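# Seat a matching bearing on a fitting plate

## Task

Use the drawing to work out which plate and which bearing suit each other, since not every pairing fits. Place that bearing on the chosen plate's bore, with the plate upright. The task is failed if any other bearing and plate ever meet while the bearing is centred over that plate's bore, even for an instant. Do not touch the press, which sits inside a transparent guard, and leave the gauge idle at the end.

## Robot and tools

Robot: two UR-type arms, left_arm and right_arm, each with a two-finger Robotiq 140 gripper whose fingers can fold at a hinge. Everything is in one scene frame. The origin is at table-top height, halfway between the arm bases. +z points up, +x points out over the table, and left_arm is on the +y side. Base positions: left_arm (+0.055, +0.547, +0.009) m and right_arm (+0.006, -0.686, +0.009) m. The gripper's fingers point along its own +z axis and close along its y axis. end_effector_position is the point between the closed pads. Fingertips reach about 33 mm beyond it.

Row format, used by execute_actions and move: one flat list of 18 numbers covering both arms, each in [-1, 1]. The first 9 are for left_arm and the next 9 for right_arm. Each block of 9 is six joint numbers (shoulder pan, shoulder lift, elbow, wrist 1, wrist 2, wrist 3), then gripper position, force_limit and speed.

The joint numbers are offsets, not poses. They are measured from the Joint targets shown in the result just before the call, not from the previous row. Sending the same offset again moves the joint further. Scale: 1.0 equals 1.481 rad for the two shoulder joints and 2.222 rad for the elbow and the three wrist joints. Send 0 to keep a joint where it is commanded. Stated ranges are ±6.283 rad, except the elbow at ±3.142. A request more than 0.010 rad beyond a limit is refused.

Gripper numbers are absolute settings. Position: +1 is fully open (140 mm), about -0.8 is where the pads touch, and -1 closes until something blocks the fingers. force_limit runs from -1 (about 14 N) to +1 (about 58 N) for slow closes. speed runs from -1 (about 30 mm/s) to +1 (about 250 mm/s); faster closes squeeze harder. To leave a gripper unchanged, repeat the last three numbers you sent for it, because 0 is a real command.

execute_actions takes {"actions": [one action]}. An action can hold "rows" (1 to 15 rows, each lasting one 1/30 s step) and "steps" (1 to 450, default 15). After the last row the arm keeps heading for that row's target. An action can also hold "until", a condition on gauge fields such as {"gauge": {"state": "busy"}}, or [comparison, value] with =, !=, <, <=, >, >=. It can also command the device "gauge" with {"measure": true} or {"stop": true}. An empty actions list returns camera images. Use "cameras" to ask for specific views: cam_low, cam_nest, cam_left_wrist, cam_right_wrist, or "all".

move: "target" is one 18-number row, or up to 15 rows. Every row's joint offsets count from the same Joint targets. All joints move together along a joint-space path. "speed" is the peak joint speed in rad/s (0.01 to 3.14, default 0.5). "blend" is a corner-rounding radius in rad (0 means stop at each row). "stop_force" (4 to 120 N) ends an arm's path when its wrist sensor feels that much push; use it with a low speed when approaching contact. "zero" chooses whether the sensor is re-zeroed before the move. "blocking": false returns early, and you must then call wait or stop before sending new rows. The move: line reports how it ended: done, off_target, moving, held or fault.

Other tools:
- wait(seconds 0 to 10) lets time pass.
- stop brakes a running move.
- zoom_image(camera, region [x0,y0,x1,y1] in pixels, at most 504 per side) enlarges part of the latest image.
- show_instructions shows the reference drawing.
- zero_wrist_force(arm) re-zeroes the force sensor.
- read_manual shows the licence texts.
- finished_scene(scene) ends the scene and cannot be undone.

Gauge: a flat plate under a lens. It reads one round piece lying flat and still, with its centre within 40 mm of the plate's centre. A bearing pressed into a plate counts as one piece. Keep arms and all other parts away from the lens area while it reads. After measure, message reads measure_taken and state reads busy. The reading is finished only when the readings count goes up, about 12 s later. no_1 to no_5 give the measured value in mm for each numbered requirement on the drawing; 0.000 means nothing was found for that item. Make sure the gauge is idle before you finish.

Result lines: Joint positions, velocities and targets (rad), and torques, each with one block per arm. end_effector_position (m) and quaternion. Wrist force and torque in the gripper's axes. Tool commands. object_status: 0 moving, 1 blocked while opening, 2 blocked while closing (normally a grip), 3 reached the commanded position or pads touching. position_measured is in counts: 3 is open, 230 is pads touching. A grip is confirmed by status 2 after closing to -1. Other lines to watch for: "joint sent to its limit"; "joint command not followed" (the inter-arm clearance check intervened); MOTOR HOT; and fault lines.

Hazards:
- A torque fault (joint load limits: elbow 142, wrists 51.3 N m) or a force fault (about 150 N on the arm) freezes that arm.
- Arms are stiff, so targets set past a firm surface cause faults. Approach slowly, preferably with stop_force.
- Contact between the two arms, or one gripper closing on the other's fingers, can end the scene.
- Grip parts near the fingertips, not deep toward the palm.
- Do not drop parts, release them while they are moving, or knock anything off the table.
- Do not strike the press or its guard.
- Never let a bearing sit centred on the wrong plate's bore.

Each tool is called after "Request:" as name(argument=value, ...), one argument or row to a line, values as JSON.

Reference images:

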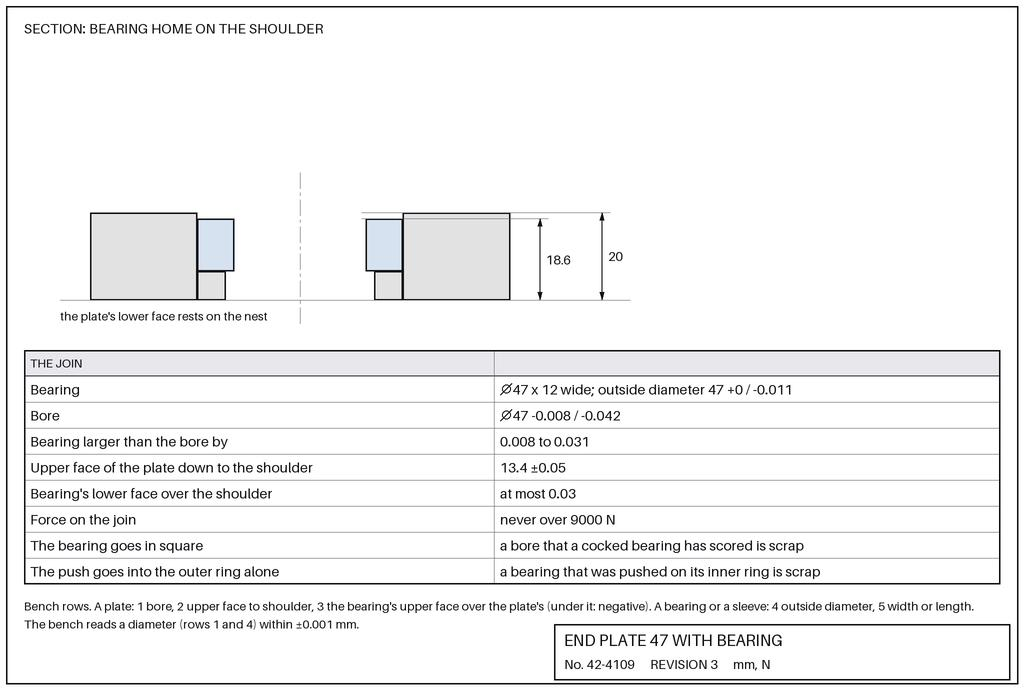

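## Session

Request:
execute_actions(
  actions=[],
)

Scene clock: 0.00 s.
left_arm: end_effector_position=(+0.9259, +0.6386, +0.2143) position_measured=3 object_status=3 end_effector_quat_wxyz=(-0.204, +0.933, -0.020, +0.296) | right_arm: end_effector_position=(+0.7269, -0.7035, +0.2114) position_measured=3 object_status=3 end_effector_quat_wxyz=(-0.427, +0.587, +0.669, +0.161)
Joint positions: left_arm=[-0.309 -1.36 2.091 -2.82 -1.022 -3.259] | right_arm=[-0.476 -1.106 1.532 -1.137 -1.105 0.729]
Joint velocities: within noise
Joint torques (N m): no reading
Wrist force (N): no reading
Wrist torque (N m): no reading
Wrist force, peak (N): no reading
Joint targets: left_arm=[-0.309 -1.360 2.091 -2.820 -1.022 -3.259] | right_arm=[-0.476 -1.106 1.532 -1.137 -1.105 0.729]
Tool commands: left_gripper/position=+1.0 left_gripper/force_limit=+1.0 left_gripper/speed=+1.0 right_gripper/position=+1.0 right_gripper/force_limit=+1.0 right_gripper/speed=+1.0
gauge: message=nothing_yet readings=0 no_1=0.000 no_2=0.000 no_3=0.000 no_4=0.000 no_5=0.000

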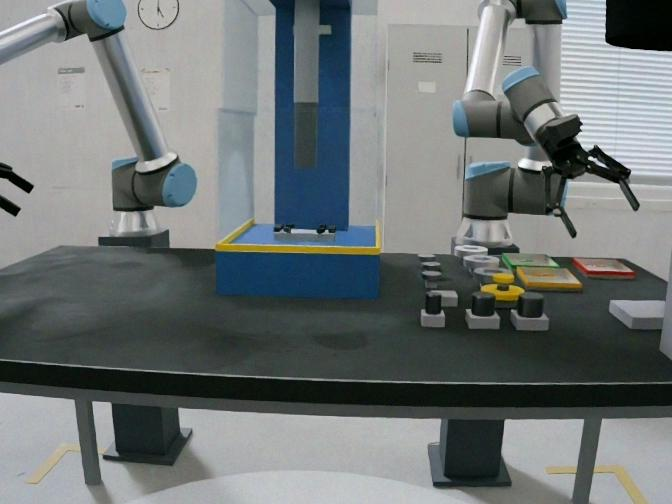

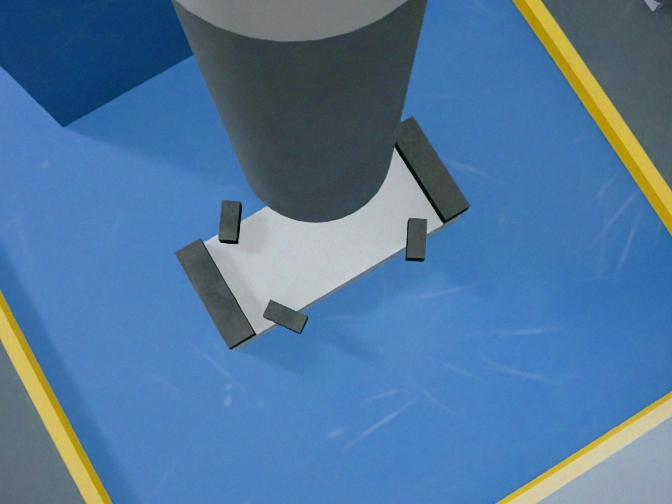

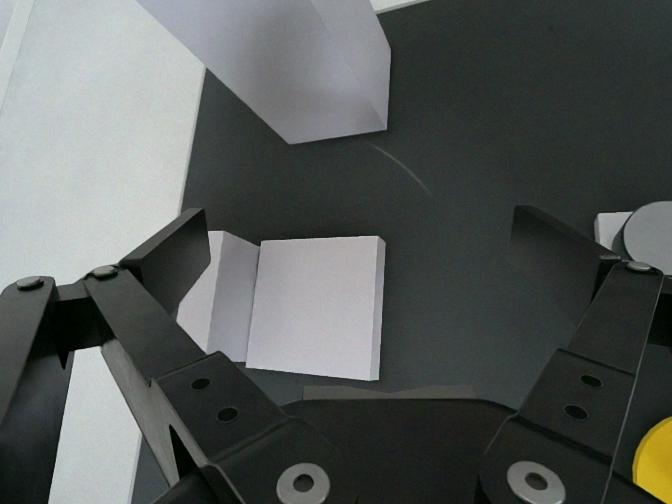

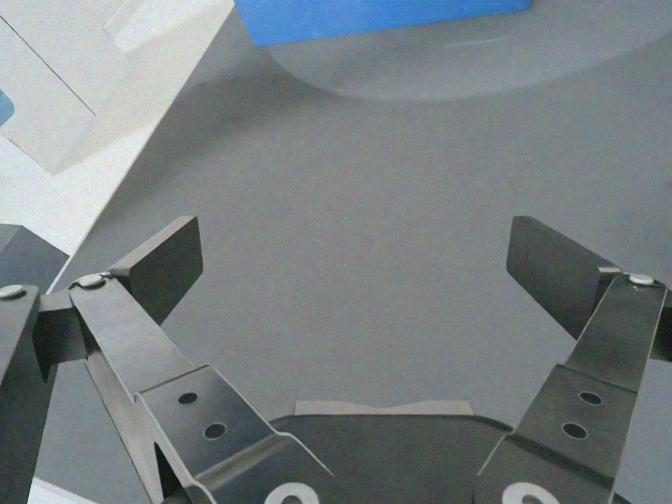

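Request:
zoom_image(
  camera="cam_low",
  region=[390, 220, 672, 360],
)

Request:
zoom_image(
  camera="cam_low",
  region=[410, 230, 560, 340],
)

Scaled by 1.787 from the camera's 672x504 image, which has a finer 960x720 frame.

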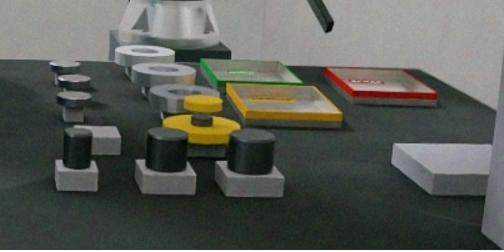

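Scaled by 3.360 from the camera's 672x504 image, which has a finer 960x720 frame.

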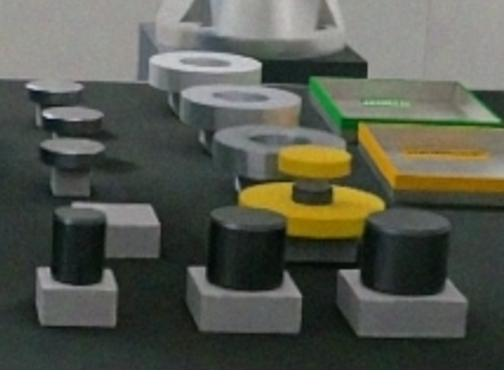

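Request:
move(
  target=[-0.0816,-0.1496,-0.2193,0.5522,-0.2470,-0.1404,1,1,1,0,0,0,0,0,0,1,1,1],
  speed=1.0,
  cameras=["cam_left_wrist"],
)

Scene clock: 49.23 s.
left_arm: end_effector_position=(+0.7501, +0.4203, +0.4492) position_measured=3 object_status=3 end_effector_quat_wxyz=(+0.000, +1.000, +0.000, +0.000) | right_arm: end_effector_position=(+0.7269, -0.7035, +0.2114) position_measured=3 object_status=3 end_effector_quat_wxyz=(-0.427, +0.587, +0.669, +0.161)
Joint positions: left_arm=[-0.429 -1.582 1.604 -1.593 -1.571 -3.571] | right_arm=[-0.476 -1.106 1.532 -1.137 -1.105 0.729]
Joint torques (N m): left_arm=[-18.21 -68.1 -55.03 -2.9 -3.73 -4.26] | right_arm=[0.94 -82.17 -46.27 -0.96 0.59 -0.54]
Wrist force (N): left_arm=[-0.5 0.6 0.4] | right_arm=[-0.2 0.3 0.1]
Wrist torque (N m): left_arm=[0.37 0.30 -0.12] | right_arm=[0.07 0.03 0.00]
Wrist force, peak (N): left_arm=[-1.9 1.4 -1.8] | right_arm=[0.2 0.6 0.5]
Joint targets: left_arm=[-0.429 -1.582 1.603 -1.593 -1.571 -3.571] | right_arm=[-0.476 -1.106 1.532 -1.137 -1.105 0.729]
gauge: message=nothing_yet readings=0 no_1=0.000 no_2=0.000 no_3=0.000 no_4=0.000 no_5=0.000
move: done
camera_calibration:
cam_left_wrist: T_world_to_cam=[[-0.000961779, -0.999877, -0.0156856, 0.440301], [-0.934458, -0.00468656, 0.356042, 0.539361], [-0.356072, 0.0149999, -0.934338, 0.8597], [0, 0, 0, 1]] pos_world=[0.810549, 0.429879, 0.618122]
Images, in order (width x height): cam_left_wrist 672x504.

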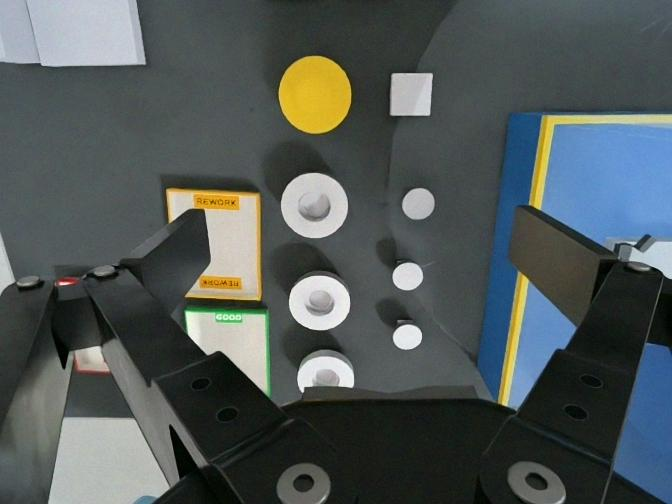

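Request:
zoom_image(
  camera="cam_left_wrist",
  region=[260, 40, 460, 190],
)

Request:
zoom_image(
  camera="cam_left_wrist",
  region=[260, 160, 460, 400],
)

Scaled by 2.520 from the camera's 672x504 image, which has a finer 960x720 frame.

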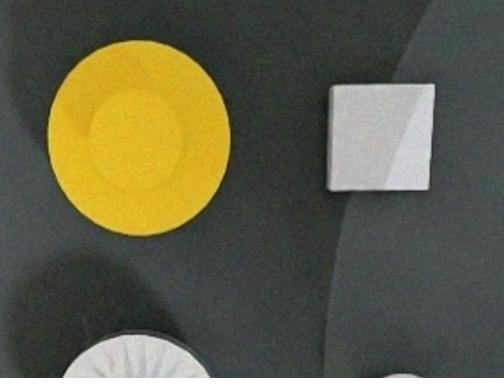

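Scaled by 2.100 from the camera's 672x504 image, which has a finer 960x720 frame.

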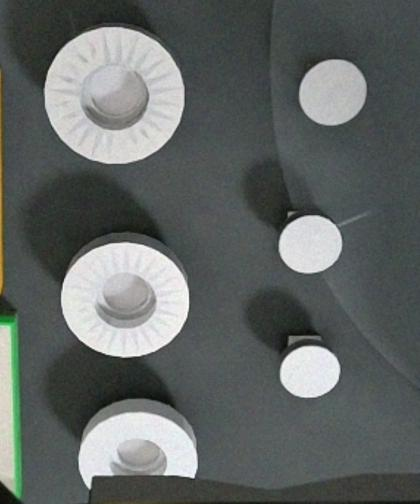

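Request:
move(
  target=[-0.0709,0.416,-0.1143,0.5445,0.4667,0.1933,1,1,1,0,0,0,0,0,0,1,1,1],
  speed=1.0,
  cameras=["cam_left_wrist","cam_low"],
)

Scene clock: 101.53 s.
left_arm: end_effector_position=(+0.7630, +0.5697, +0.3645) position_measured=3 object_status=3 end_effector_quat_wxyz=(-0.361, +0.859, -0.230, -0.280) | right_arm: end_effector_position=(+0.7269, -0.7035, +0.2114) position_measured=3 object_status=3 end_effector_quat_wxyz=(-0.427, +0.587, +0.669, +0.161)
Joint positions: left_arm=[-0.484 -1.256 1.47 -0.962 -1.029 -3.344] | right_arm=[-0.476 -1.106 1.532 -1.137 -1.105 0.729]
Joint torques (N m): left_arm=[1.13 -80.05 -45.54 -0.94 1.98 -0.23] | right_arm=[-1.53 -82.97 -46.65 -1.13 0.45 -0.69]
Wrist force (N): left_arm=[0.7 -0.1 -0.6] | right_arm=[0.1 0.3 0.2]
Wrist torque (N m): left_arm=[-0.39 0.27 -0.13] | right_arm=[0.07 -0.02 0.00]
Wrist force, peak (N): left_arm=[12.4 4.2 1.8] | right_arm=[-0.2 0.7 0.2]
Joint targets: left_arm=[-0.484 -1.256 1.470 -0.962 -1.029 -3.344] | right_arm=[-0.476 -1.106 1.532 -1.137 -1.105 0.729]
Tool commands: left_gripper/position=+1.0 left_gripper/force_limit=+1.0 left_gripper/speed=+1.0 right_gripper/position=+1.0 right_gripper/force_limit=+1.0 right_gripper/speed=+1.0
FORCE FAULT: contact force on the left arm reached its limit, and that arm stopped for 10 seconds. The contact can be on any part of that arm, not only on its tool. That arm's remaining commands of this call were not run. During its stop the left arm's controller moved it back a little. That arm's target is now where it stood when the stop ended, not its last command. That arm accepts commands again.
gauge: message=nothing_yet readings=0 no_1=0.000 no_2=0.000 no_3=0.000 no_4=0.000 no_5=0.000
move: fault (left_arm); left_arm: the wrist 1 is farthest, 0.579 rad from its target
camera_calibration:
cam_left_wrist: T_world_to_cam=[[-0.602489, -0.622029, -0.500087, 1.00867], [-0.579567, -0.0898145, 0.80996, 0.194463], [-0.548734, 0.777826, -0.306395, 0.266495], [0, 0, 0, 1]] pos_world=[0.866654, 0.437603, 0.42857]
Images, in order (width x height): cam_low 672x504, cam_left_wrist 672x504.

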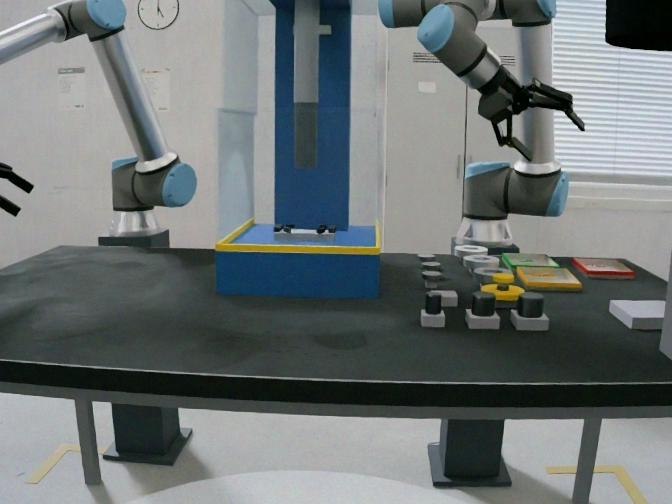

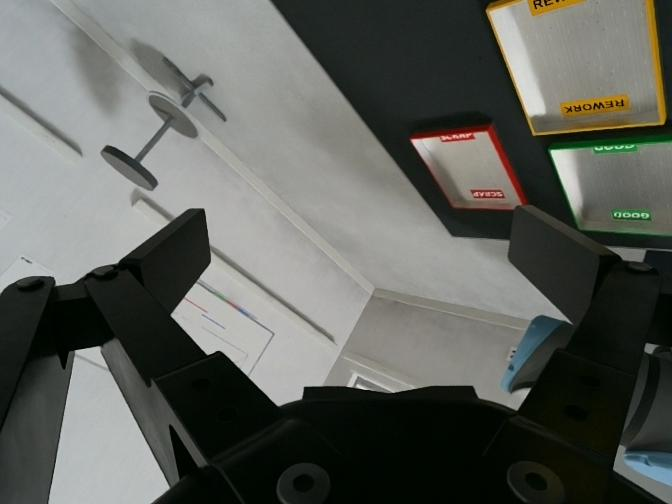

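Request:
move(
  target=[
    [0.0675,0,0,0,0,0,1,1,1,0,0,0,0,0,0,1,1,1],
    [-0.0288,-0.3649,0.1833,-0.3104,-0.2438,-0.1458,1,1,1,0.2876,0.1598,-0.1884,0.4018,0.4973,-0.3281,1,1,1],
  ],
  speed=[0.4,1.0],
  cameras=["cam_left_wrist","cam_right_wrist"],
)

Scene clock: 144.40 s.
left_arm: end_effector_position=(+0.6203, +0.4197, +0.4001) position_measured=3 object_status=3 end_effector_quat_wxyz=(+0.000, +1.000, +0.000, +0.000) | right_arm: end_effector_position=(+0.9890, -0.2379, +0.3993) position_measured=3 object_status=3 end_effector_quat_wxyz=(+0.483, -0.517, -0.483, -0.517)
Joint positions: left_arm=[-0.527 -1.796 1.877 -1.651 -1.57 -3.668] | right_arm=[-0.051 -0.869 1.114 -0.245 -0.001 0]
Joint torques (N m): left_arm=[-17.67 -47.89 -42.4 -8.13 -3.43 -4.32] | right_arm=[13.36 -89.15 -61.33 2.53 2.71 -4.53]
Wrist force (N): left_arm=[-0.2 0.3 0.1] | right_arm=[-0.1 -1.5 -0.6]
Wrist torque (N m): left_arm=[0.33 0.23 -0.08] | right_arm=[-0.34 -0.20 0.21]
Wrist force, peak (N): left_arm=[2.5 -1.1 0.2] | right_arm=[-2.5 -1.9 -1.1]
Joint targets: left_arm=[-0.527 -1.796 1.877 -1.651 -1.570 -3.668] | right_arm=[-0.050 -0.869 1.114 -0.244 0.000 0.000]
gauge: message=nothing_yet readings=0 no_1=0.000 no_2=0.000 no_3=0.000 no_4=0.000 no_5=0.000
move: done
camera_calibration:
cam_left_wrist: T_world_to_cam=[[-0.000720396, -0.999874, -0.0158852, 0.438755], [-0.934379, -0.00498654, 0.356246, 0.435506], [-0.35628, 0.0150994, -0.934257, 0.767668], [0, 0, 0, 1]] pos_world=[0.680748, 0.42928, 0.569022]
cam_right_wrist: T_world_to_cam=[[0.997689, -0.0678815, -0.0029871, -0.993128], [-0.0239151, -0.309663, -0.950546, 0.336857], [0.0635995, 0.94842, -0.310571, 0.470888], [0, 0, 0, 1]] pos_world=[0.968941, -0.409702, 0.463475]
Images, in order (width x height): cam_left_wrist 672x504, cam_right_wrist 672x504.

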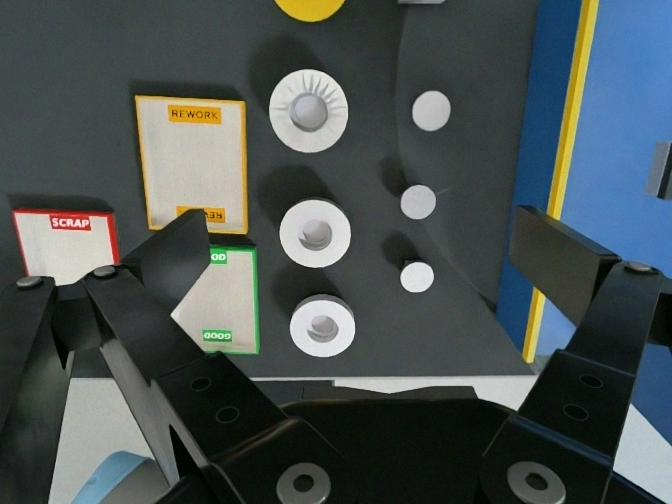

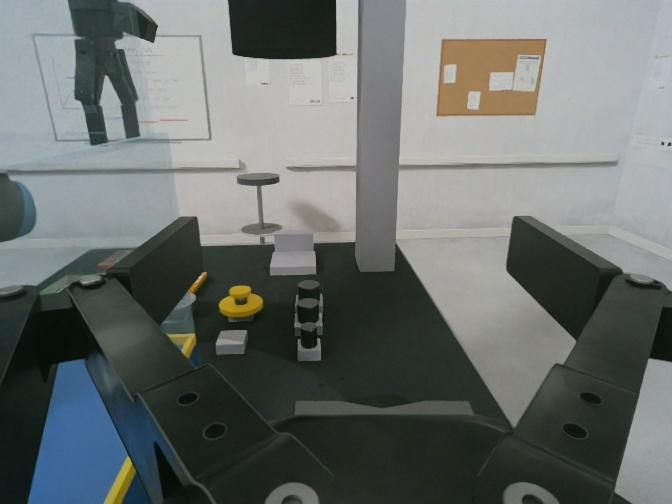

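Request:
zoom_image(
  camera="cam_left_wrist",
  region=[260, 60, 460, 210],
)

Request:
zoom_image(
  camera="cam_left_wrist",
  region=[260, 180, 460, 380],
)

Request:
zoom_image(
  camera="cam_right_wrist",
  region=[205, 220, 355, 380],
)

Scaled by 2.520 from the camera's 672x504 image, which has a finer 960x720 frame.

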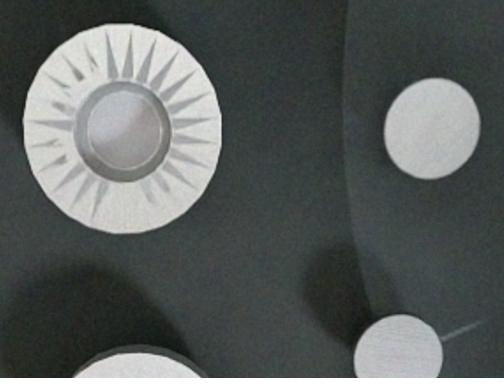

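Scaled by 2.520 from the camera's 672x504 image, which has a finer 960x720 frame.

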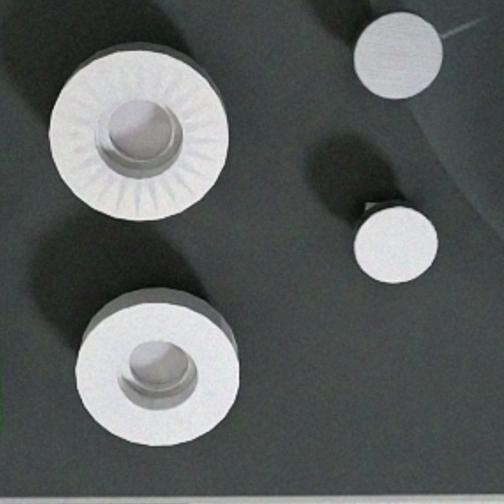

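Scaled by 3.150 from the camera's 672x504 image, which has a finer 960x720 frame.

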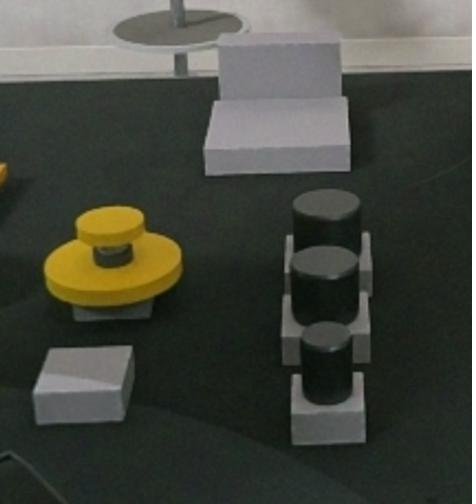

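Request:
move(
  target=[-0.0698,0.1725,0.0987,-0.214,0,-0.0468,0.3,-0.5,0,0,0,0,0,0,0,1,1,1],
  speed=1.0,
  cameras=["cam_left_wrist"],
)

Scene clock: 190.63 s.
left_arm: end_effector_position=(+0.6618, +0.3199, +0.1602) position_measured=91 object_status=3 end_effector_quat_wxyz=(+0.000, +1.000, +0.000, +0.000) | right_arm: end_effector_position=(+0.9890, -0.2378, +0.3993) position_measured=3 object_status=3 end_effector_quat_wxyz=(+0.483, -0.517, -0.483, -0.517)
Joint positions: left_arm=[-0.63 -1.541 2.096 -2.127 -1.57 -3.772] | right_arm=[-0.05 -0.869 1.114 -0.244 0 0]
Joint torques (N m): left_arm=[-17.65 -39.92 -35.85 -8.32 -2.92 -4.17] | right_arm=[10.29 -90.51 -58.45 2.01 2.44 -3.75]
Wrist force (N): left_arm=[0.3 -0.3 0.2] | right_arm=[0.0 -1.8 -0.6]
Wrist torque (N m): left_arm=[0.05 0.18 -0.05] | right_arm=[-0.41 -0.22 0.21]
Wrist force, peak (N): left_arm=[0.3 1.1 4.3] | right_arm=[-0.2 -2.0 -0.8]
Joint targets: left_arm=[-0.630 -1.541 2.096 -2.127 -1.570 -3.772] | right_arm=[-0.050 -0.869 1.114 -0.244 0.000 0.000]
gauge: message=nothing_yet readings=0 no_1=0.000 no_2=0.000 no_3=0.000 no_4=0.000 no_5=0.000
move: done
camera_calibration:
cam_left_wrist: T_world_to_cam=[[-0.0000865383, -0.999882, -0.015372, 0.334663], [-0.934648, -0.00538499, 0.355532, 0.559682], [-0.355573, 0.0143982, -0.934538, 0.559702], [0, 0, 0, 1]] pos_world=[0.72215, 0.329578, 0.329222]
Images, in order (width x height): cam_left_wrist 672x504.

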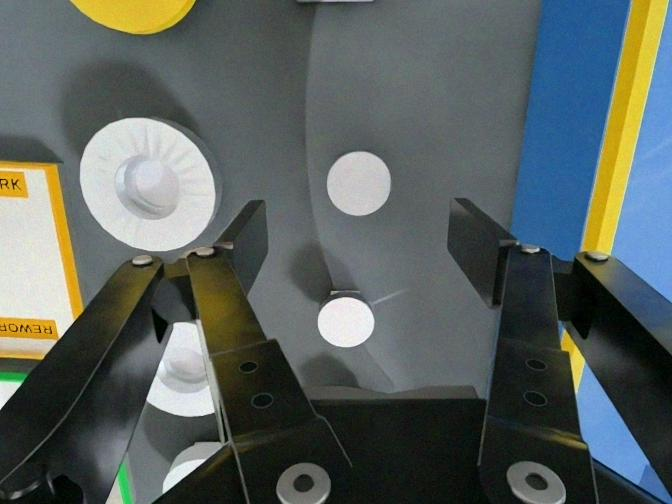

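Request:
move(
  target=[
    [-0.0022,0.0871,0.0423,-0.0998,0,0,0.3,-0.5,0,0,0,0,0,0,0,1,1,1],
    [-0.0022,0.0871,0.0423,-0.0998,0,0,-1,-0.5,-1,0,0,0,0,0,0,1,1,1],
  ],
  speed=0.4,
  cameras=["cam_left_wrist"],
)

Scene clock: 213.23 s.
left_arm: end_effector_position=(+0.6607, +0.3182, +0.0525) position_measured=160 object_status=0 end_effector_quat_wxyz=(+0.000, +1.000, -0.001, +0.000) | right_arm: end_effector_position=(+0.9890, -0.2378, +0.3993) position_measured=3 object_status=3 end_effector_quat_wxyz=(+0.483, -0.517, -0.483, -0.517)
Joint positions: left_arm=[-0.634 -1.412 2.19 -2.349 -1.57 -3.772] | right_arm=[-0.05 -0.869 1.114 -0.244 0 0]
Joint torques (N m): left_arm=[-16.47 -44.24 -29.67 -7.47 -3.03 -4.06] | right_arm=[9.87 -89.95 -56.96 1.62 2.44 -3.61]
Wrist force (N): left_arm=[-3.3 -3.0 -12.8] | right_arm=[-0.2 -1.5 -0.8]
Wrist torque (N m): left_arm=[0.23 0.24 -0.05] | right_arm=[-0.35 -0.17 0.21]
Wrist force, peak (N): left_arm=[-3.0 -3.1 -13.0] | right_arm=[-0.1 -2.2 -0.4]
Joint targets: left_arm=[-0.634 -1.412 2.190 -2.349 -1.570 -3.772] | right_arm=[-0.050 -0.869 1.114 -0.244 0.000 0.000]
gauge: message=nothing_yet readings=0 no_1=0.000 no_2=0.000 no_3=0.000 no_4=0.000 no_5=0.000
move: done
camera_calibration:
cam_left_wrist: T_world_to_cam=[[-0.00339412, -0.999864, -0.0161572, 0.333561], [-0.934298, -0.00258901, 0.356483, 0.595742], [-0.356476, 0.0163056, -0.934162, 0.458705], [0, 0, 0, 1]] pos_world=[0.72125, 0.327578, 0.221522]
Images, in order (width x height): cam_left_wrist 672x504.

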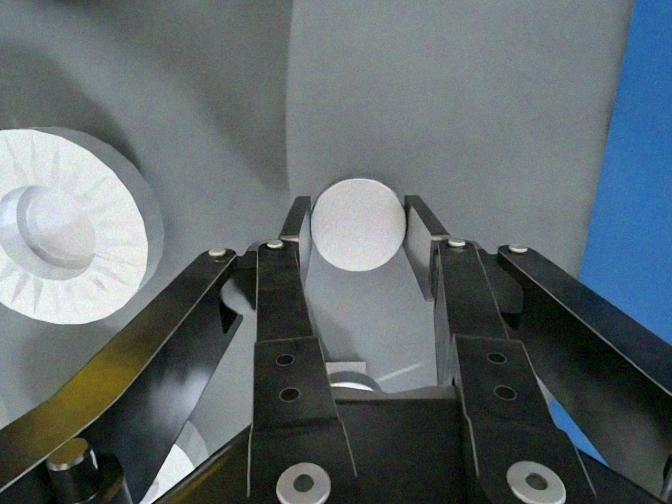

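Request:
wait(
  seconds=0.5,
)

Request:
zoom_image(
  camera="cam_left_wrist",
  region=[270, 150, 450, 300],
)

Scene clock: 223.57 s.
left_arm: end_effector_position=(+0.6607, +0.3182, +0.0525) position_measured=160 object_status=2 end_effector_quat_wxyz=(+0.000, +1.000, -0.001, +0.000) | right_arm: end_effector_position=(+0.9890, -0.2378, +0.3993) position_measured=3 object_status=3 end_effector_quat_wxyz=(+0.483, -0.517, -0.483, -0.517)
Joint positions: left_arm=[-0.634 -1.412 2.19 -2.349 -1.57 -3.772] | right_arm=[-0.05 -0.869 1.114 -0.244 0 0]
Joint torques (N m): left_arm=[-3.06 -49.49 -30.44 -4.58 -2.97 -3.84] | right_arm=[8.63 -91.26 -55.82 1.72 2.47 -3.63]
Wrist force (N): left_arm=[-3.1 -2.9 -13.0] | right_arm=[-0.1 -1.9 -0.9]
Wrist torque (N m): left_arm=[0.24 0.19 -0.04] | right_arm=[-0.44 -0.19 0.20]
Wrist force, peak (N): left_arm=[-3.3 -3.0 -13.2] | right_arm=[0.0 -2.0 -0.8]
Joint targets: left_arm=[-0.634 -1.412 2.190 -2.349 -1.570 -3.772] | right_arm=[-0.050 -0.869 1.114 -0.244 0.000 0.000]
Tool commands: left_gripper/position=-1.0 left_gripper/force_limit=-0.5 left_gripper/speed=-1.0 right_gripper/position=+1.0 right_gripper/force_limit=+1.0 right_gripper/speed=+1.0
gauge: message=nothing_yet readings=0 no_1=0.000 no_2=0.000 no_3=0.000 no_4=0.000 no_5=0.000
wait: 0.50 s; at rest from the start

Scaled by 2.800 from the camera's 672x504 image, which has a finer 960x720 frame.
This view is cut from an older image: the scene may have changed since it was taken.

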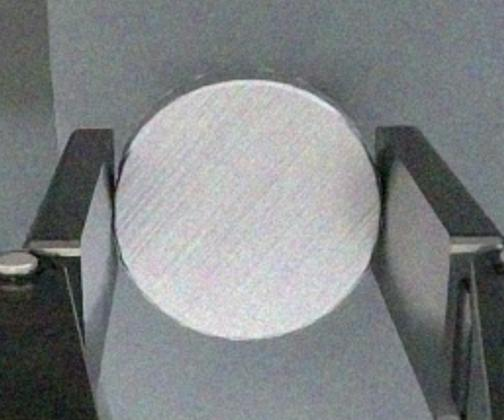

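Request:
move(
  target=[
    [0,-0.0871,-0.0423,0.0998,0,0,-1,-0.5,-1,0,0,0,0,0,0,1,1,1],
    [0.4546,0.1786,-0.2318,0.1129,0,0.3014,-1,-0.5,-1,0,0,0,0,0,0,1,1,1],
  ],
  speed=[0.4,0.9],
  blend=[0.05,0],
  cameras=["cam_left_wrist","cam_right_wrist"],
)

Scene clock: 257.63 s.
left_arm: end_effector_position=(+0.9125, +0.7552, +0.1195) position_measured=160 object_status=2 end_effector_quat_wxyz=(+0.000, +1.000, +0.000, -0.001) | right_arm: end_effector_position=(+0.9890, -0.2378, +0.3993) position_measured=3 object_status=3 end_effector_quat_wxyz=(+0.483, -0.517, -0.483, -0.517)
Joint positions: left_arm=[0.039 -1.147 1.676 -2.098 -1.57 -3.103] | right_arm=[-0.05 -0.869 1.114 -0.244 0 0]
Joint torques (N m): left_arm=[19.63 -75.01 -49.68 -3.05 -0.82 3.65] | right_arm=[5.58 -89.93 -54.47 1.51 2.07 -3.24]
Wrist force (N): left_arm=[-0.4 0.2 1.7] | right_arm=[-0.2 -1.7 -0.6]
Wrist torque (N m): left_arm=[0.15 0.45 -0.22] | right_arm=[-0.39 -0.17 0.21]
Wrist force, peak (N): left_arm=[-3.1 -3.1 -13.3] | right_arm=[-0.2 -2.1 -0.6]
Joint targets: left_arm=[0.040 -1.147 1.675 -2.098 -1.570 -3.103] | right_arm=[-0.050 -0.869 1.114 -0.244 0.000 0.000]
gauge: message=nothing_yet readings=0 no_1=0.000 no_2=0.000 no_3=0.000 no_4=0.000 no_5=0.000
move: done
camera_calibration:
cam_left_wrist: T_world_to_cam=[[0.000281012, -0.999876, -0.0157366, 0.768951], [-0.933993, -0.00588496, 0.357242, 0.810374], [-0.35729, 0.0145975, -0.933879, 0.605881], [0, 0, 0, 1]] pos_world=[0.973143, 0.76478, 0.288421]
cam_right_wrist: T_world_to_cam=[[0.997683, -0.0679754, -0.00295381, -0.993169], [-0.0239125, -0.309661, -0.950546, 0.336887], [0.0636991, 0.948414, -0.310569, 0.470693], [0, 0, 0, 1]] pos_world=[0.96894, -0.409602, 0.463475]
Images, in order (width x height): cam_left_wrist 672x504, cam_right_wrist 672x504.

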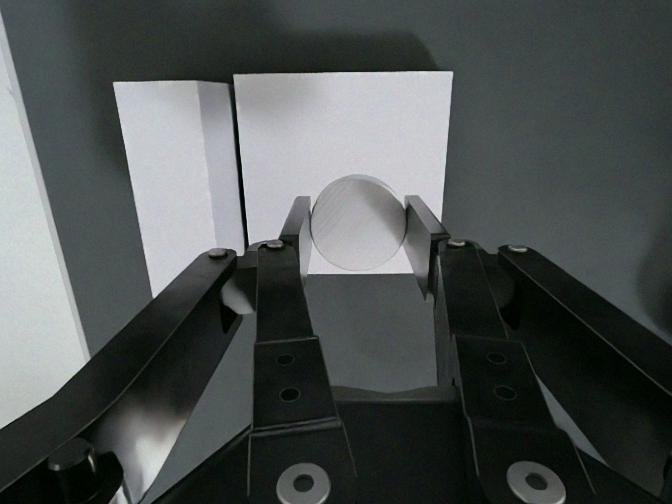

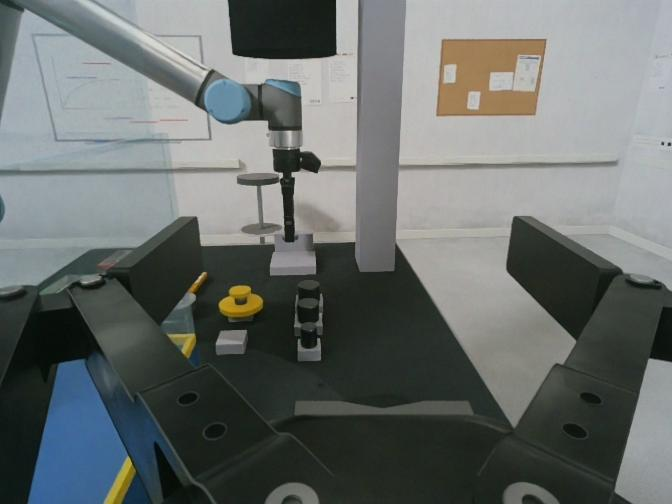

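Request:
move(
  target=[0,0.0463,0.0227,-0.0536,0,0,-1,-0.5,-1,0,0,0,0,0,0,1,1,1],
  speed=0.05,
  stop_force=6,
)

Scene clock: 281.17 s.
left_arm: end_effector_position=(+0.9131, +0.7554, +0.0570) position_measured=160 object_status=2 end_effector_quat_wxyz=(+0.000, +1.000, +0.000, -0.001) | right_arm: end_effector_position=(+0.9890, -0.2378, +0.3993) position_measured=3 object_status=3 end_effector_quat_wxyz=(+0.483, -0.517, -0.483, -0.517)
Joint positions: left_arm=[0.04 -1.09 1.717 -2.197 -1.57 -3.103] | right_arm=[-0.05 -0.869 1.114 -0.244 0 0]
Joint torques (N m): left_arm=[9.84 -101.1 -42.94 -2.69 2.24 3.16] | right_arm=[7.02 -92.98 -52.67 1.61 1.88 -2.89]
Wrist force (N): left_arm=[1.6 1.4 -1.7] | right_arm=[0.1 -1.9 -0.8]
Wrist torque (N m): left_arm=[0.20 0.43 -0.16] | right_arm=[-0.43 -0.23 0.21]
Wrist force, peak (N): left_arm=[-33.1 3.2 -71.0] | right_arm=[-0.2 -2.1 -0.8]
Joint targets: left_arm=[0.040 -1.090 1.717 -2.197 -1.570 -3.103] | right_arm=[-0.050 -0.869 1.114 -0.244 0.000 0.000]
gauge: message=nothing_yet readings=0 no_1=0.000 no_2=0.000 no_3=0.000 no_4=0.000 no_5=0.000
move: contact (left_arm); left_arm: the wrist 1 is farthest, 0.020 rad from its target

Request:
move(
  target=[
    [0,0,0,0,0,0,0.3,-0.5,-0.5,0,0,0,0,0,0,1,1,1],
    [0,-0.0388,-0.0189,0.0446,0,0,0.3,-0.5,-0.5,0,0,0,0,0,0,1,1,1],
    [-0.2633,-0.0388,-0.0189,0.0446,0,0,0.3,-0.5,-0.5,0,0,0,0,0,0,1,1,1],
  ],
  speed=[0.3,0.3,0.8],
  blend=[0,0.05,0],
  cameras=["cam_left_wrist","cam_right_wrist"],
)

Request:
execute_actions(
  actions=[
    {"gauge":{"measure":true},"steps":400,"until":{"gauge":{"readings":[">=",1]}}},
  ],
  cameras=["cam_right_wrist"],
)

Scene clock: 310.13 s.
left_arm: end_effector_position=(+0.9274, +0.4139, +0.1200) position_measured=91 object_status=3 end_effector_quat_wxyz=(+0.000, +0.981, -0.193, +0.000) | right_arm: end_effector_position=(+0.9890, -0.2378, +0.3993) position_measured=3 object_status=3 end_effector_quat_wxyz=(+0.483, -0.517, -0.483, -0.517)
Joint positions: left_arm=[-0.35 -1.148 1.675 -2.098 -1.57 -3.103] | right_arm=[-0.05 -0.869 1.114 -0.244 0 0]
Joint torques (N m): left_arm=[-18.79 -100.75 -47.29 -2.99 -2.37 3.08] | right_arm=[3.24 -92.84 -49.74 1.1 1.93 -2.77]
Wrist force (N): left_arm=[0.0 0.4 1.1] | right_arm=[0.1 -1.5 -0.7]
Wrist torque (N m): left_arm=[0.20 0.31 -0.19] | right_arm=[-0.36 -0.23 0.20]
Wrist force, peak (N): left_arm=[2.0 6.5 1.3] | right_arm=[-0.1 -2.1 -0.7]
Joint targets: left_arm=[-0.350 -1.148 1.675 -2.098 -1.570 -3.103] | right_arm=[-0.050 -0.869 1.114 -0.244 0.000 0.000]
gauge: message=nothing_yet readings=0 no_1=0.000 no_2=0.000 no_3=0.000 no_4=0.000 no_5=0.000
move: done; blend cut to 0.0495 rad at target 2
camera_calibration:
cam_left_wrist: T_world_to_cam=[[-0.379658, -0.924994, -0.0156994, 0.749155], [-0.866345, 0.349531, 0.356756, 0.612302], [-0.324509, 0.149046, -0.934066, 0.530586], [0, 0, 0, 1]] pos_world=[0.987068, 0.399863, 0.288921]
cam_right_wrist: T_world_to_cam=[[0.997683, -0.0679754, -0.00295381, -0.993169], [-0.0239125, -0.309661, -0.950546, 0.336887], [0.0636991, 0.948414, -0.310569, 0.470693], [0, 0, 0, 1]] pos_world=[0.96894, -0.409602, 0.463475]
Images, in order (width x height): cam_left_wrist 672x504, cam_right_wrist 672x504.

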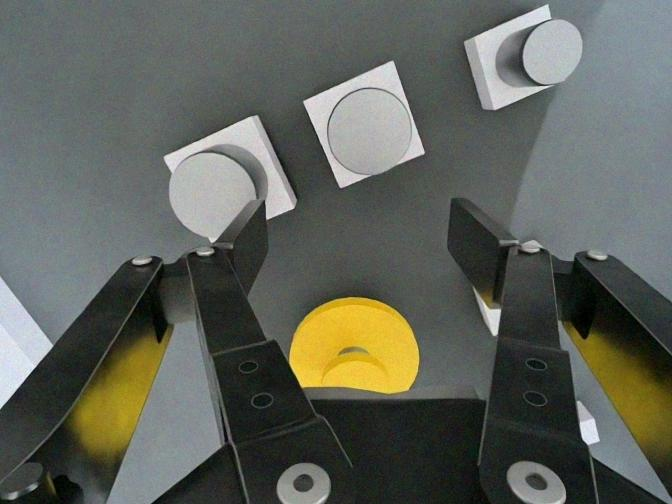

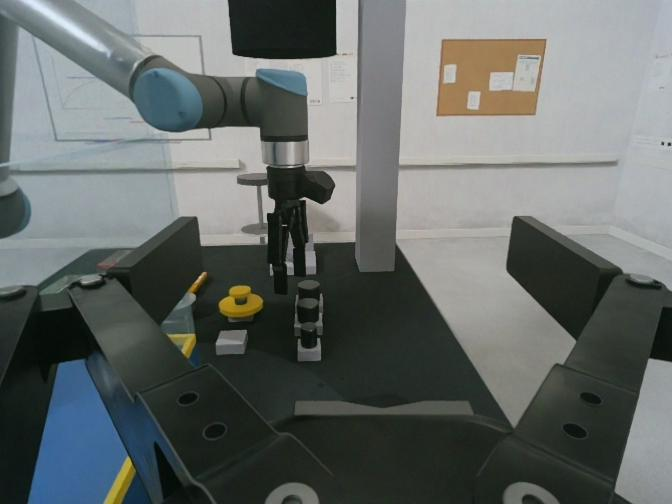

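Scene clock: 322.33 s.
left_arm: end_effector_position=(+0.9274, +0.4137, +0.1200) position_measured=91 object_status=3 end_effector_quat_wxyz=(+0.000, +0.981, -0.193, +0.000) | right_arm: end_effector_position=(+0.9890, -0.2378, +0.3993) position_measured=3 object_status=3 end_effector_quat_wxyz=(+0.483, -0.517, -0.483, -0.517)
Joint positions: left_arm=[-0.35 -1.148 1.675 -2.098 -1.57 -3.103] | right_arm=[-0.05 -0.869 1.114 -0.244 0 0]
Joint torques (N m): left_arm=[-17 -80.92 -47.49 -6.26 0.4 3.28] | right_arm=[2.29 -94.6 -48.47 1.52 2.16 -3.08]
Wrist force (N): left_arm=[-0.2 0.5 1.0] | right_arm=[-0.2 -1.6 -0.5]
Wrist torque (N m): left_arm=[0.22 0.36 -0.19] | right_arm=[-0.37 -0.18 0.20]
Wrist force, peak (N): left_arm=[-0.5 0.6 1.2] | right_arm=[-0.1 -2.1 -0.7]
Joint targets: left_arm=[-0.350 -1.148 1.675 -2.098 -1.570 -3.103] | right_arm=[-0.050 -0.869 1.114 -0.244 0.000 0.000]
Tool commands: left_gripper/position=+0.3 left_gripper/force_limit=-0.5 left_gripper/speed=-0.5 right_gripper/position=+1.0 right_gripper/force_limit=+1.0 right_gripper/speed=+1.0
gauge: message=measure_taken readings=1 no_1=0.000 no_2=0.000 no_3=0.000 no_4=46.998 no_5=11.999
camera_calibration:
cam_right_wrist: T_world_to_cam=[[0.997683, -0.0679754, -0.00295381, -0.993169], [-0.0239125, -0.309661, -0.950546, 0.336887], [0.0636991, 0.948414, -0.310569, 0.470693], [0, 0, 0, 1]] pos_world=[0.96894, -0.409602, 0.463475]
Images, in order (width x height): cam_right_wrist 672x504.

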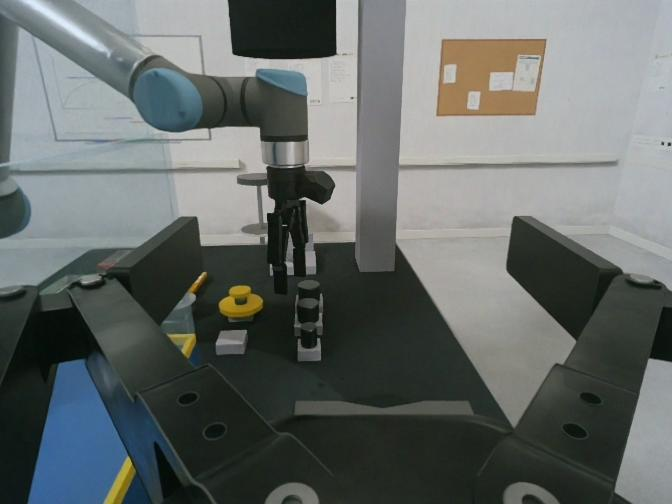

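Request:
move(
  target=[
    [0.2633,0,0,0,0,0,0.3,-0.5,-0.5,0,0,0,0,0,0,1,1,1],
    [0.2633,0.0367,0.0187,-0.043,0,0,0.3,-0.5,-0.5,0,0,0,0,0,0,1,1,1],
    [0.2633,0.0367,0.0187,-0.043,0,0,-1,-0.5,-1,0,0,0,0,0,0,1,1,1],
    [0.2633,0,0,0,0,0,-1,-0.5,-1,0,0,0,0,0,0,1,1,1],
    [-0.1918,-0.2651,0.1896,-0.0129,0,-0.3011,-1,-0.5,-1,0,0,0,0,0,0,1,1,1],
    [-0.1918,-0.2031,0.2226,-0.0872,0,-0.3011,-1,-0.5,-1,0,0,0,0,0,0,1,1,1],
  ],
  speed=[0.8,0.3,0.3,0.4,0.9,0.3],
  blend=[0.03,0,0,0.03,0.05,0],
  cameras=["cam_left_wrist"],
)

Scene clock: 365.20 s.
left_arm: end_effector_position=(+0.6606, +0.3177, +0.0799) position_measured=160 object_status=2 end_effector_quat_wxyz=(+0.000, +1.000, -0.002, +0.000) | right_arm: end_effector_position=(+0.9890, -0.2378, +0.3993) position_measured=3 object_status=3 end_effector_quat_wxyz=(+0.483, -0.517, -0.483, -0.517)
Joint positions: left_arm=[-0.634 -1.449 2.17 -2.291 -1.57 -3.772] | right_arm=[-0.05 -0.869 1.114 -0.244 0 0]
Joint torques (N m): left_arm=[-16.58 -43.69 -32.09 -8.32 1.47 -4.28] | right_arm=[0.77 -96.24 -44.41 0.84 2.05 -2.52]
Wrist force (N): left_arm=[0.2 -0.5 1.4] | right_arm=[0.0 -1.8 -0.6]
Wrist torque (N m): left_arm=[0.09 0.20 -0.03] | right_arm=[-0.40 -0.22 0.21]
Wrist force, peak (N): left_arm=[-3.5 0.2 -8.7] | right_arm=[-0.3 -2.1 -0.9]
Joint targets: left_arm=[-0.634 -1.449 2.170 -2.291 -1.570 -3.772] | right_arm=[-0.050 -0.869 1.114 -0.244 0.000 0.000]
gauge: message=measure_taken readings=1 no_1=0.000 no_2=0.000 no_3=0.000 no_4=46.998 no_5=11.999
move: done
camera_calibration:
cam_left_wrist: T_world_to_cam=[[-0.00471494, -0.999861, -0.0159782, 0.334307], [-0.934328, -0.00128974, 0.356413, 0.585531], [-0.356384, 0.0166094, -0.934192, 0.484024], [0, 0, 0, 1]] pos_world=[0.721152, 0.326977, 0.248822]
Images, in order (width x height): cam_left_wrist 672x504.

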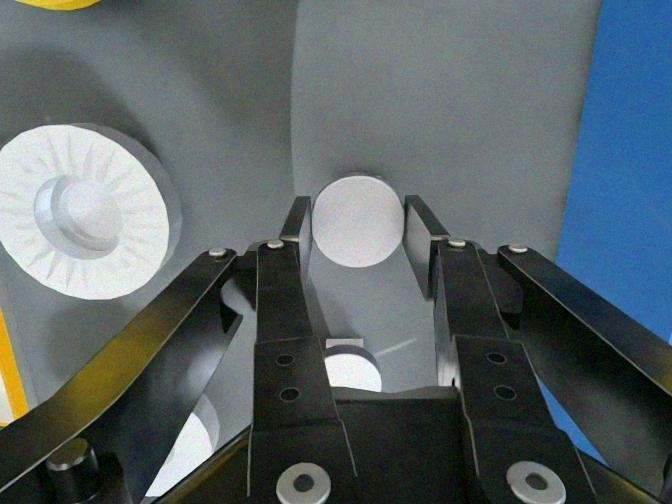

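Request:
move(
  target=[0,0.0257,0.0095,-0.0266,0,0,-1,-0.5,-1,0,0,0,0,0,0,1,1,1],
  speed=0.03,
  stop_force=5,
)

Scene clock: 379.60 s.
left_arm: end_effector_position=(+0.6606, +0.3177, +0.0564) position_measured=160 object_status=2 end_effector_quat_wxyz=(+0.000, +1.000, -0.002, +0.000) | right_arm: end_effector_position=(+0.9890, -0.2378, +0.3993) position_measured=3 object_status=3 end_effector_quat_wxyz=(+0.483, -0.517, -0.483, -0.517)
Joint positions: left_arm=[-0.634 -1.417 2.187 -2.341 -1.57 -3.772] | right_arm=[-0.05 -0.869 1.114 -0.244 0 0]
Joint torques (N m): left_arm=[-15.55 -69.64 -43.16 -3.13 0.8 -4.09] | right_arm=[0.01 -96.33 -43.55 1.06 2.05 -2.13]
Wrist force (N): left_arm=[-0.3 -0.5 0.8] | right_arm=[-0.1 -1.7 -0.9]
Wrist torque (N m): left_arm=[0.14 0.30 -0.05] | right_arm=[-0.40 -0.19 0.21]
Wrist force, peak (N): left_arm=[-1.4 -2.5 -16.0] | right_arm=[0.2 -2.1 -0.8]
Joint targets: left_arm=[-0.634 -1.417 2.187 -2.341 -1.570 -3.772] | right_arm=[-0.050 -0.869 1.114 -0.244 0.000 0.000]
gauge: message=measure_taken readings=1 no_1=0.000 no_2=0.000 no_3=0.000 no_4=46.998 no_5=11.999
move: contact (left_arm)

Request:
move(
  target=[
    [0,0,0,0,0,0,0.3,-0.5,-0.5,0,0,0,0,0,0,1,1,1],
    [0,-0.0835,-0.0408,0.0965,0,0,0.3,-0.5,-0.5,0,0,0,0,0,0,1,1,1],
    [0.1487,-0.1007,-0.0007,0.068,0,0.0975,0.7,-0.5,0.2,0,0,0,0,0,0,1,1,1],
  ],
  speed=[0.3,0.4,0.8],
  blend=[0,0.04,0],
  cameras=["cam_left_wrist"],
)

Scene clock: 415.43 s.
left_arm: end_effector_position=(+0.6631, +0.4700, +0.1297) position_measured=41 object_status=0 end_effector_quat_wxyz=(+0.000, +1.000, +0.000, +0.000) | right_arm: end_effector_position=(+0.9890, -0.2378, +0.3993) position_measured=3 object_status=3 end_effector_quat_wxyz=(+0.483, -0.517, -0.483, -0.517)
Joint positions: left_arm=[-0.414 -1.566 2.186 -2.19 -1.57 -3.555] | right_arm=[-0.05 -0.869 1.114 -0.244 0 0]
Joint torques (N m): left_arm=[19.22 -60.45 -34.13 -8 -1.92 3.65] | right_arm=[0.14 -98.16 -39.86 0.76 1.69 -2.05]
Wrist force (N): left_arm=[0.0 0.4 0.5] | right_arm=[-0.3 -1.8 -0.6]
Wrist torque (N m): left_arm=[0.29 0.22 -0.29] | right_arm=[-0.40 -0.15 0.21]
Wrist force, peak (N): left_arm=[-0.3 4.4 -2.2] | right_arm=[0.0 -2.1 -1.0]
Joint targets: left_arm=[-0.414 -1.566 2.186 -2.190 -1.570 -3.555] | right_arm=[-0.050 -0.869 1.114 -0.244 0.000 0.000]
gauge: message=measure_taken readings=1 no_1=0.000 no_2=0.000 no_3=0.000 no_4=46.998 no_5=11.999
move: done
camera_calibration:
cam_left_wrist: T_world_to_cam=[[-0.0011552, -0.999869, -0.0161525, 0.485075], [-0.934108, -0.00468732, 0.356959, 0.571745], [-0.356988, 0.0155006, -0.93398, 0.52975], [0, 0, 0, 1]] pos_world=[0.723746, 0.47948, 0.298522]
Images, in order (width x height): cam_left_wrist 672x504.

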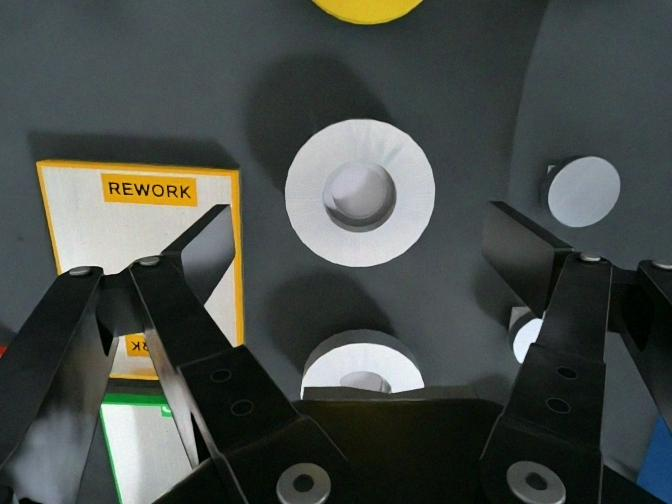

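Request:
move(
  target=[
    [-0.0014,0,0,0,0,0,0.55,0,0,0,0,0,0,0,0,1,1,1],
    [-0.0014,0.0697,0.03,-0.0768,0,0,0.55,0,0,0,0,0,0,0,0,1,1,1],
    [-0.0014,0.0697,0.03,-0.0768,0,0,-1,0,-1,0,0,0,0,0,0,1,1,1],
    [-0.0014,0.01,0.003,-0.011,0,0,-1,0,-1,0,0,0,0,0,0,1,1,1],
  ],
  speed=[0.3,0.3,0.3,0.15],
  cameras=["cam_left_wrist"],
)

Scene clock: 447.10 s.
left_arm: end_effector_position=(+0.6656, +0.4676, +0.1199) position_measured=86 object_status=2 end_effector_quat_wxyz=(+0.000, +1.000, -0.001, +0.001) | right_arm: end_effector_position=(+0.9890, -0.2378, +0.3993) position_measured=3 object_status=3 end_effector_quat_wxyz=(+0.483, -0.517, -0.483, -0.517)
Joint positions: left_arm=[-0.416 -1.551 2.193 -2.214 -1.57 -3.555] | right_arm=[-0.05 -0.869 1.114 -0.244 0 0]
Joint torques (N m): left_arm=[-7.49 -63.22 -47.1 -3.39 2.99 3.6] | right_arm=[-2.28 -98.38 -37.4 0.7 1.73 -1.68]
Wrist force (N): left_arm=[0.1 0.2 3.7] | right_arm=[-0.2 -1.7 -0.8]
Wrist torque (N m): left_arm=[0.21 0.22 -0.29] | right_arm=[-0.39 -0.16 0.20]
Wrist force, peak (N): left_arm=[-3.9 -1.9 -18.1] | right_arm=[-0.2 -2.1 -0.9]
Joint targets: left_arm=[-0.416 -1.551 2.193 -2.214 -1.570 -3.555] | right_arm=[-0.050 -0.869 1.114 -0.244 0.000 0.000]
gauge: message=measure_taken readings=1 no_1=0.000 no_2=0.000 no_3=0.000 no_4=46.998 no_5=11.999
move: done
camera_calibration:
cam_left_wrist: T_world_to_cam=[[-0.00321606, -0.999883, -0.0149363, 0.483768], [-0.935095, -0.00228619, 0.354389, 0.577352], [-0.354382, 0.0151066, -0.934979, 0.520123], [0, 0, 0, 1]] pos_world=[0.725758, 0.477174, 0.288923]
Images, in order (width x height): cam_left_wrist 672x504.

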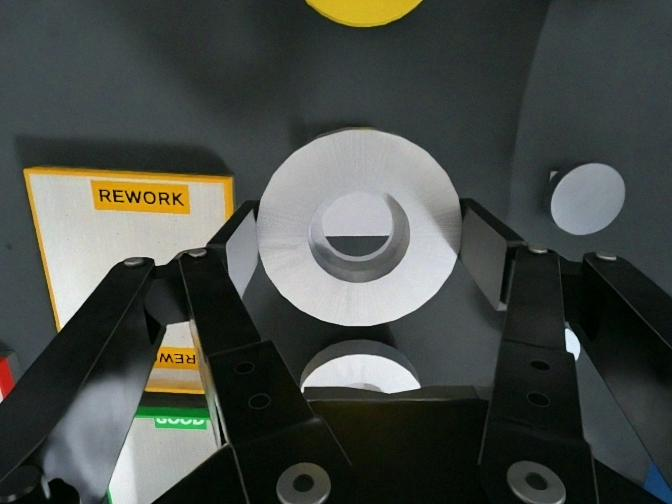

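Request:
move(
  target=[
    [0,-0.0103,-0.0034,0.0108,0,0,-1,0,-1,0,0,0,0,0,0,1,1,1],
    [0.3141,0.2831,-0.2439,0.0558,0,0.2082,-1,0,-1,0,0,0,0,0,0,1,1,1],
    [0.3141,0.3137,-0.2275,0.0189,0,0.2082,-1,0,-1,0,0,0,0,0,0,1,1,1],
  ],
  speed=[0.3,0.8,0.2],
  blend=[0.02,0.05,0],
  cameras=["cam_left_wrist"],
)

Scene clock: 466.03 s.
left_arm: end_effector_position=(+0.9224, +0.7640, +0.0686) position_measured=86 object_status=2 end_effector_quat_wxyz=(+0.000, +1.000, +0.000, +0.000) | right_arm: end_effector_position=(+0.9890, -0.2378, +0.3993) position_measured=3 object_status=3 end_effector_quat_wxyz=(+0.483, -0.517, -0.483, -0.517)
Joint positions: left_arm=[0.049 -1.087 1.687 -2.172 -1.57 -3.092] | right_arm=[-0.05 -0.869 1.114 -0.244 0 0]
Joint torques (N m): left_arm=[20.17 -80.32 -36.36 -8.53 1.99 3.55] | right_arm=[0.28 -100.44 -36.5 0.26 1.67 -1.32]
Wrist force (N): left_arm=[-0.1 -0.1 4.4] | right_arm=[0.0 -1.7 -0.8]
Wrist torque (N m): left_arm=[0.13 0.37 -0.20] | right_arm=[-0.39 -0.20 0.20]
Wrist force, peak (N): left_arm=[3.0 -5.7 3.7] | right_arm=[0.2 -2.2 -1.0]
Joint targets: left_arm=[0.049 -1.087 1.687 -2.172 -1.570 -3.092] | right_arm=[-0.050 -0.869 1.114 -0.244 0.000 0.000]
gauge: message=measure_taken readings=1 no_1=0.000 no_2=0.000 no_3=0.000 no_4=46.998 no_5=11.999
move: done; blend cut to 0.012 rad at target 1, 0.041 rad at target 2
camera_calibration:
cam_left_wrist: T_world_to_cam=[[-0.000578, -0.999875, -0.0158276, 0.777812], [-0.934683, -0.00508625, 0.355446, 0.838033], [-0.355482, 0.0149992, -0.934563, 0.55982], [0, 0, 0, 1]] pos_world=[0.98275, 0.77358, 0.237623]
Images, in order (width x height): cam_left_wrist 672x504.

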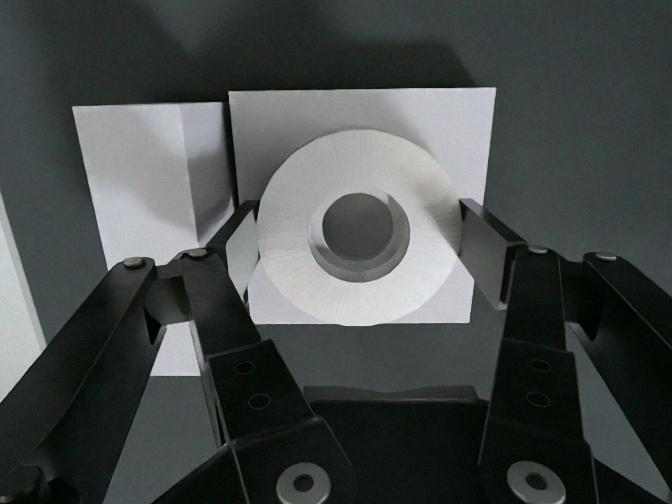

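Request:
move(
  target=[
    [-0.0062,0,0,0,0,0,-1,0,-1,0,0,0,0,0,0,1,1,1],
    [-0.0062,0.012,0.0051,-0.0126,0,0,-1,0,-1,0,0,0,0,0,0,1,1,1],
  ],
  speed=[0.05,0.015],
  stop_force=8,
)

Scene clock: 494.47 s.
left_arm: end_effector_position=(+0.9242, +0.7560, +0.0556) position_measured=86 object_status=2 end_effector_quat_wxyz=(+0.000, +1.000, -0.005, +0.000) | right_arm: end_effector_position=(+0.9890, -0.2378, +0.3993) position_measured=3 object_status=3 end_effector_quat_wxyz=(+0.483, -0.517, -0.483, -0.517)
Joint positions: left_arm=[0.04 -1.074 1.695 -2.191 -1.57 -3.092] | right_arm=[-0.05 -0.869 1.114 -0.244 0 0]
Joint torques (N m): left_arm=[-15.97 -94.34 -41.21 -2.21 -2.6 2.89] | right_arm=[-1.42 -100.88 -37.03 0.15 1.6 -1.22]
Wrist force (N): left_arm=[-2.4 -1.9 -10.8] | right_arm=[-0.1 -1.6 -0.9]
Wrist torque (N m): left_arm=[0.44 0.35 -0.25] | right_arm=[-0.38 -0.18 0.20]
Wrist force, peak (N): left_arm=[-14.3 0.9 -30.7] | right_arm=[0.1 -2.1 -1.1]
Joint targets: left_arm=[0.040 -1.074 1.695 -2.191 -1.570 -3.092] | right_arm=[-0.050 -0.869 1.114 -0.244 0.000 0.000]
gauge: message=measure_taken readings=1 no_1=0.000 no_2=0.000 no_3=0.000 no_4=46.998 no_5=11.999
move: contact (left_arm); path passed 1 of 2 targets


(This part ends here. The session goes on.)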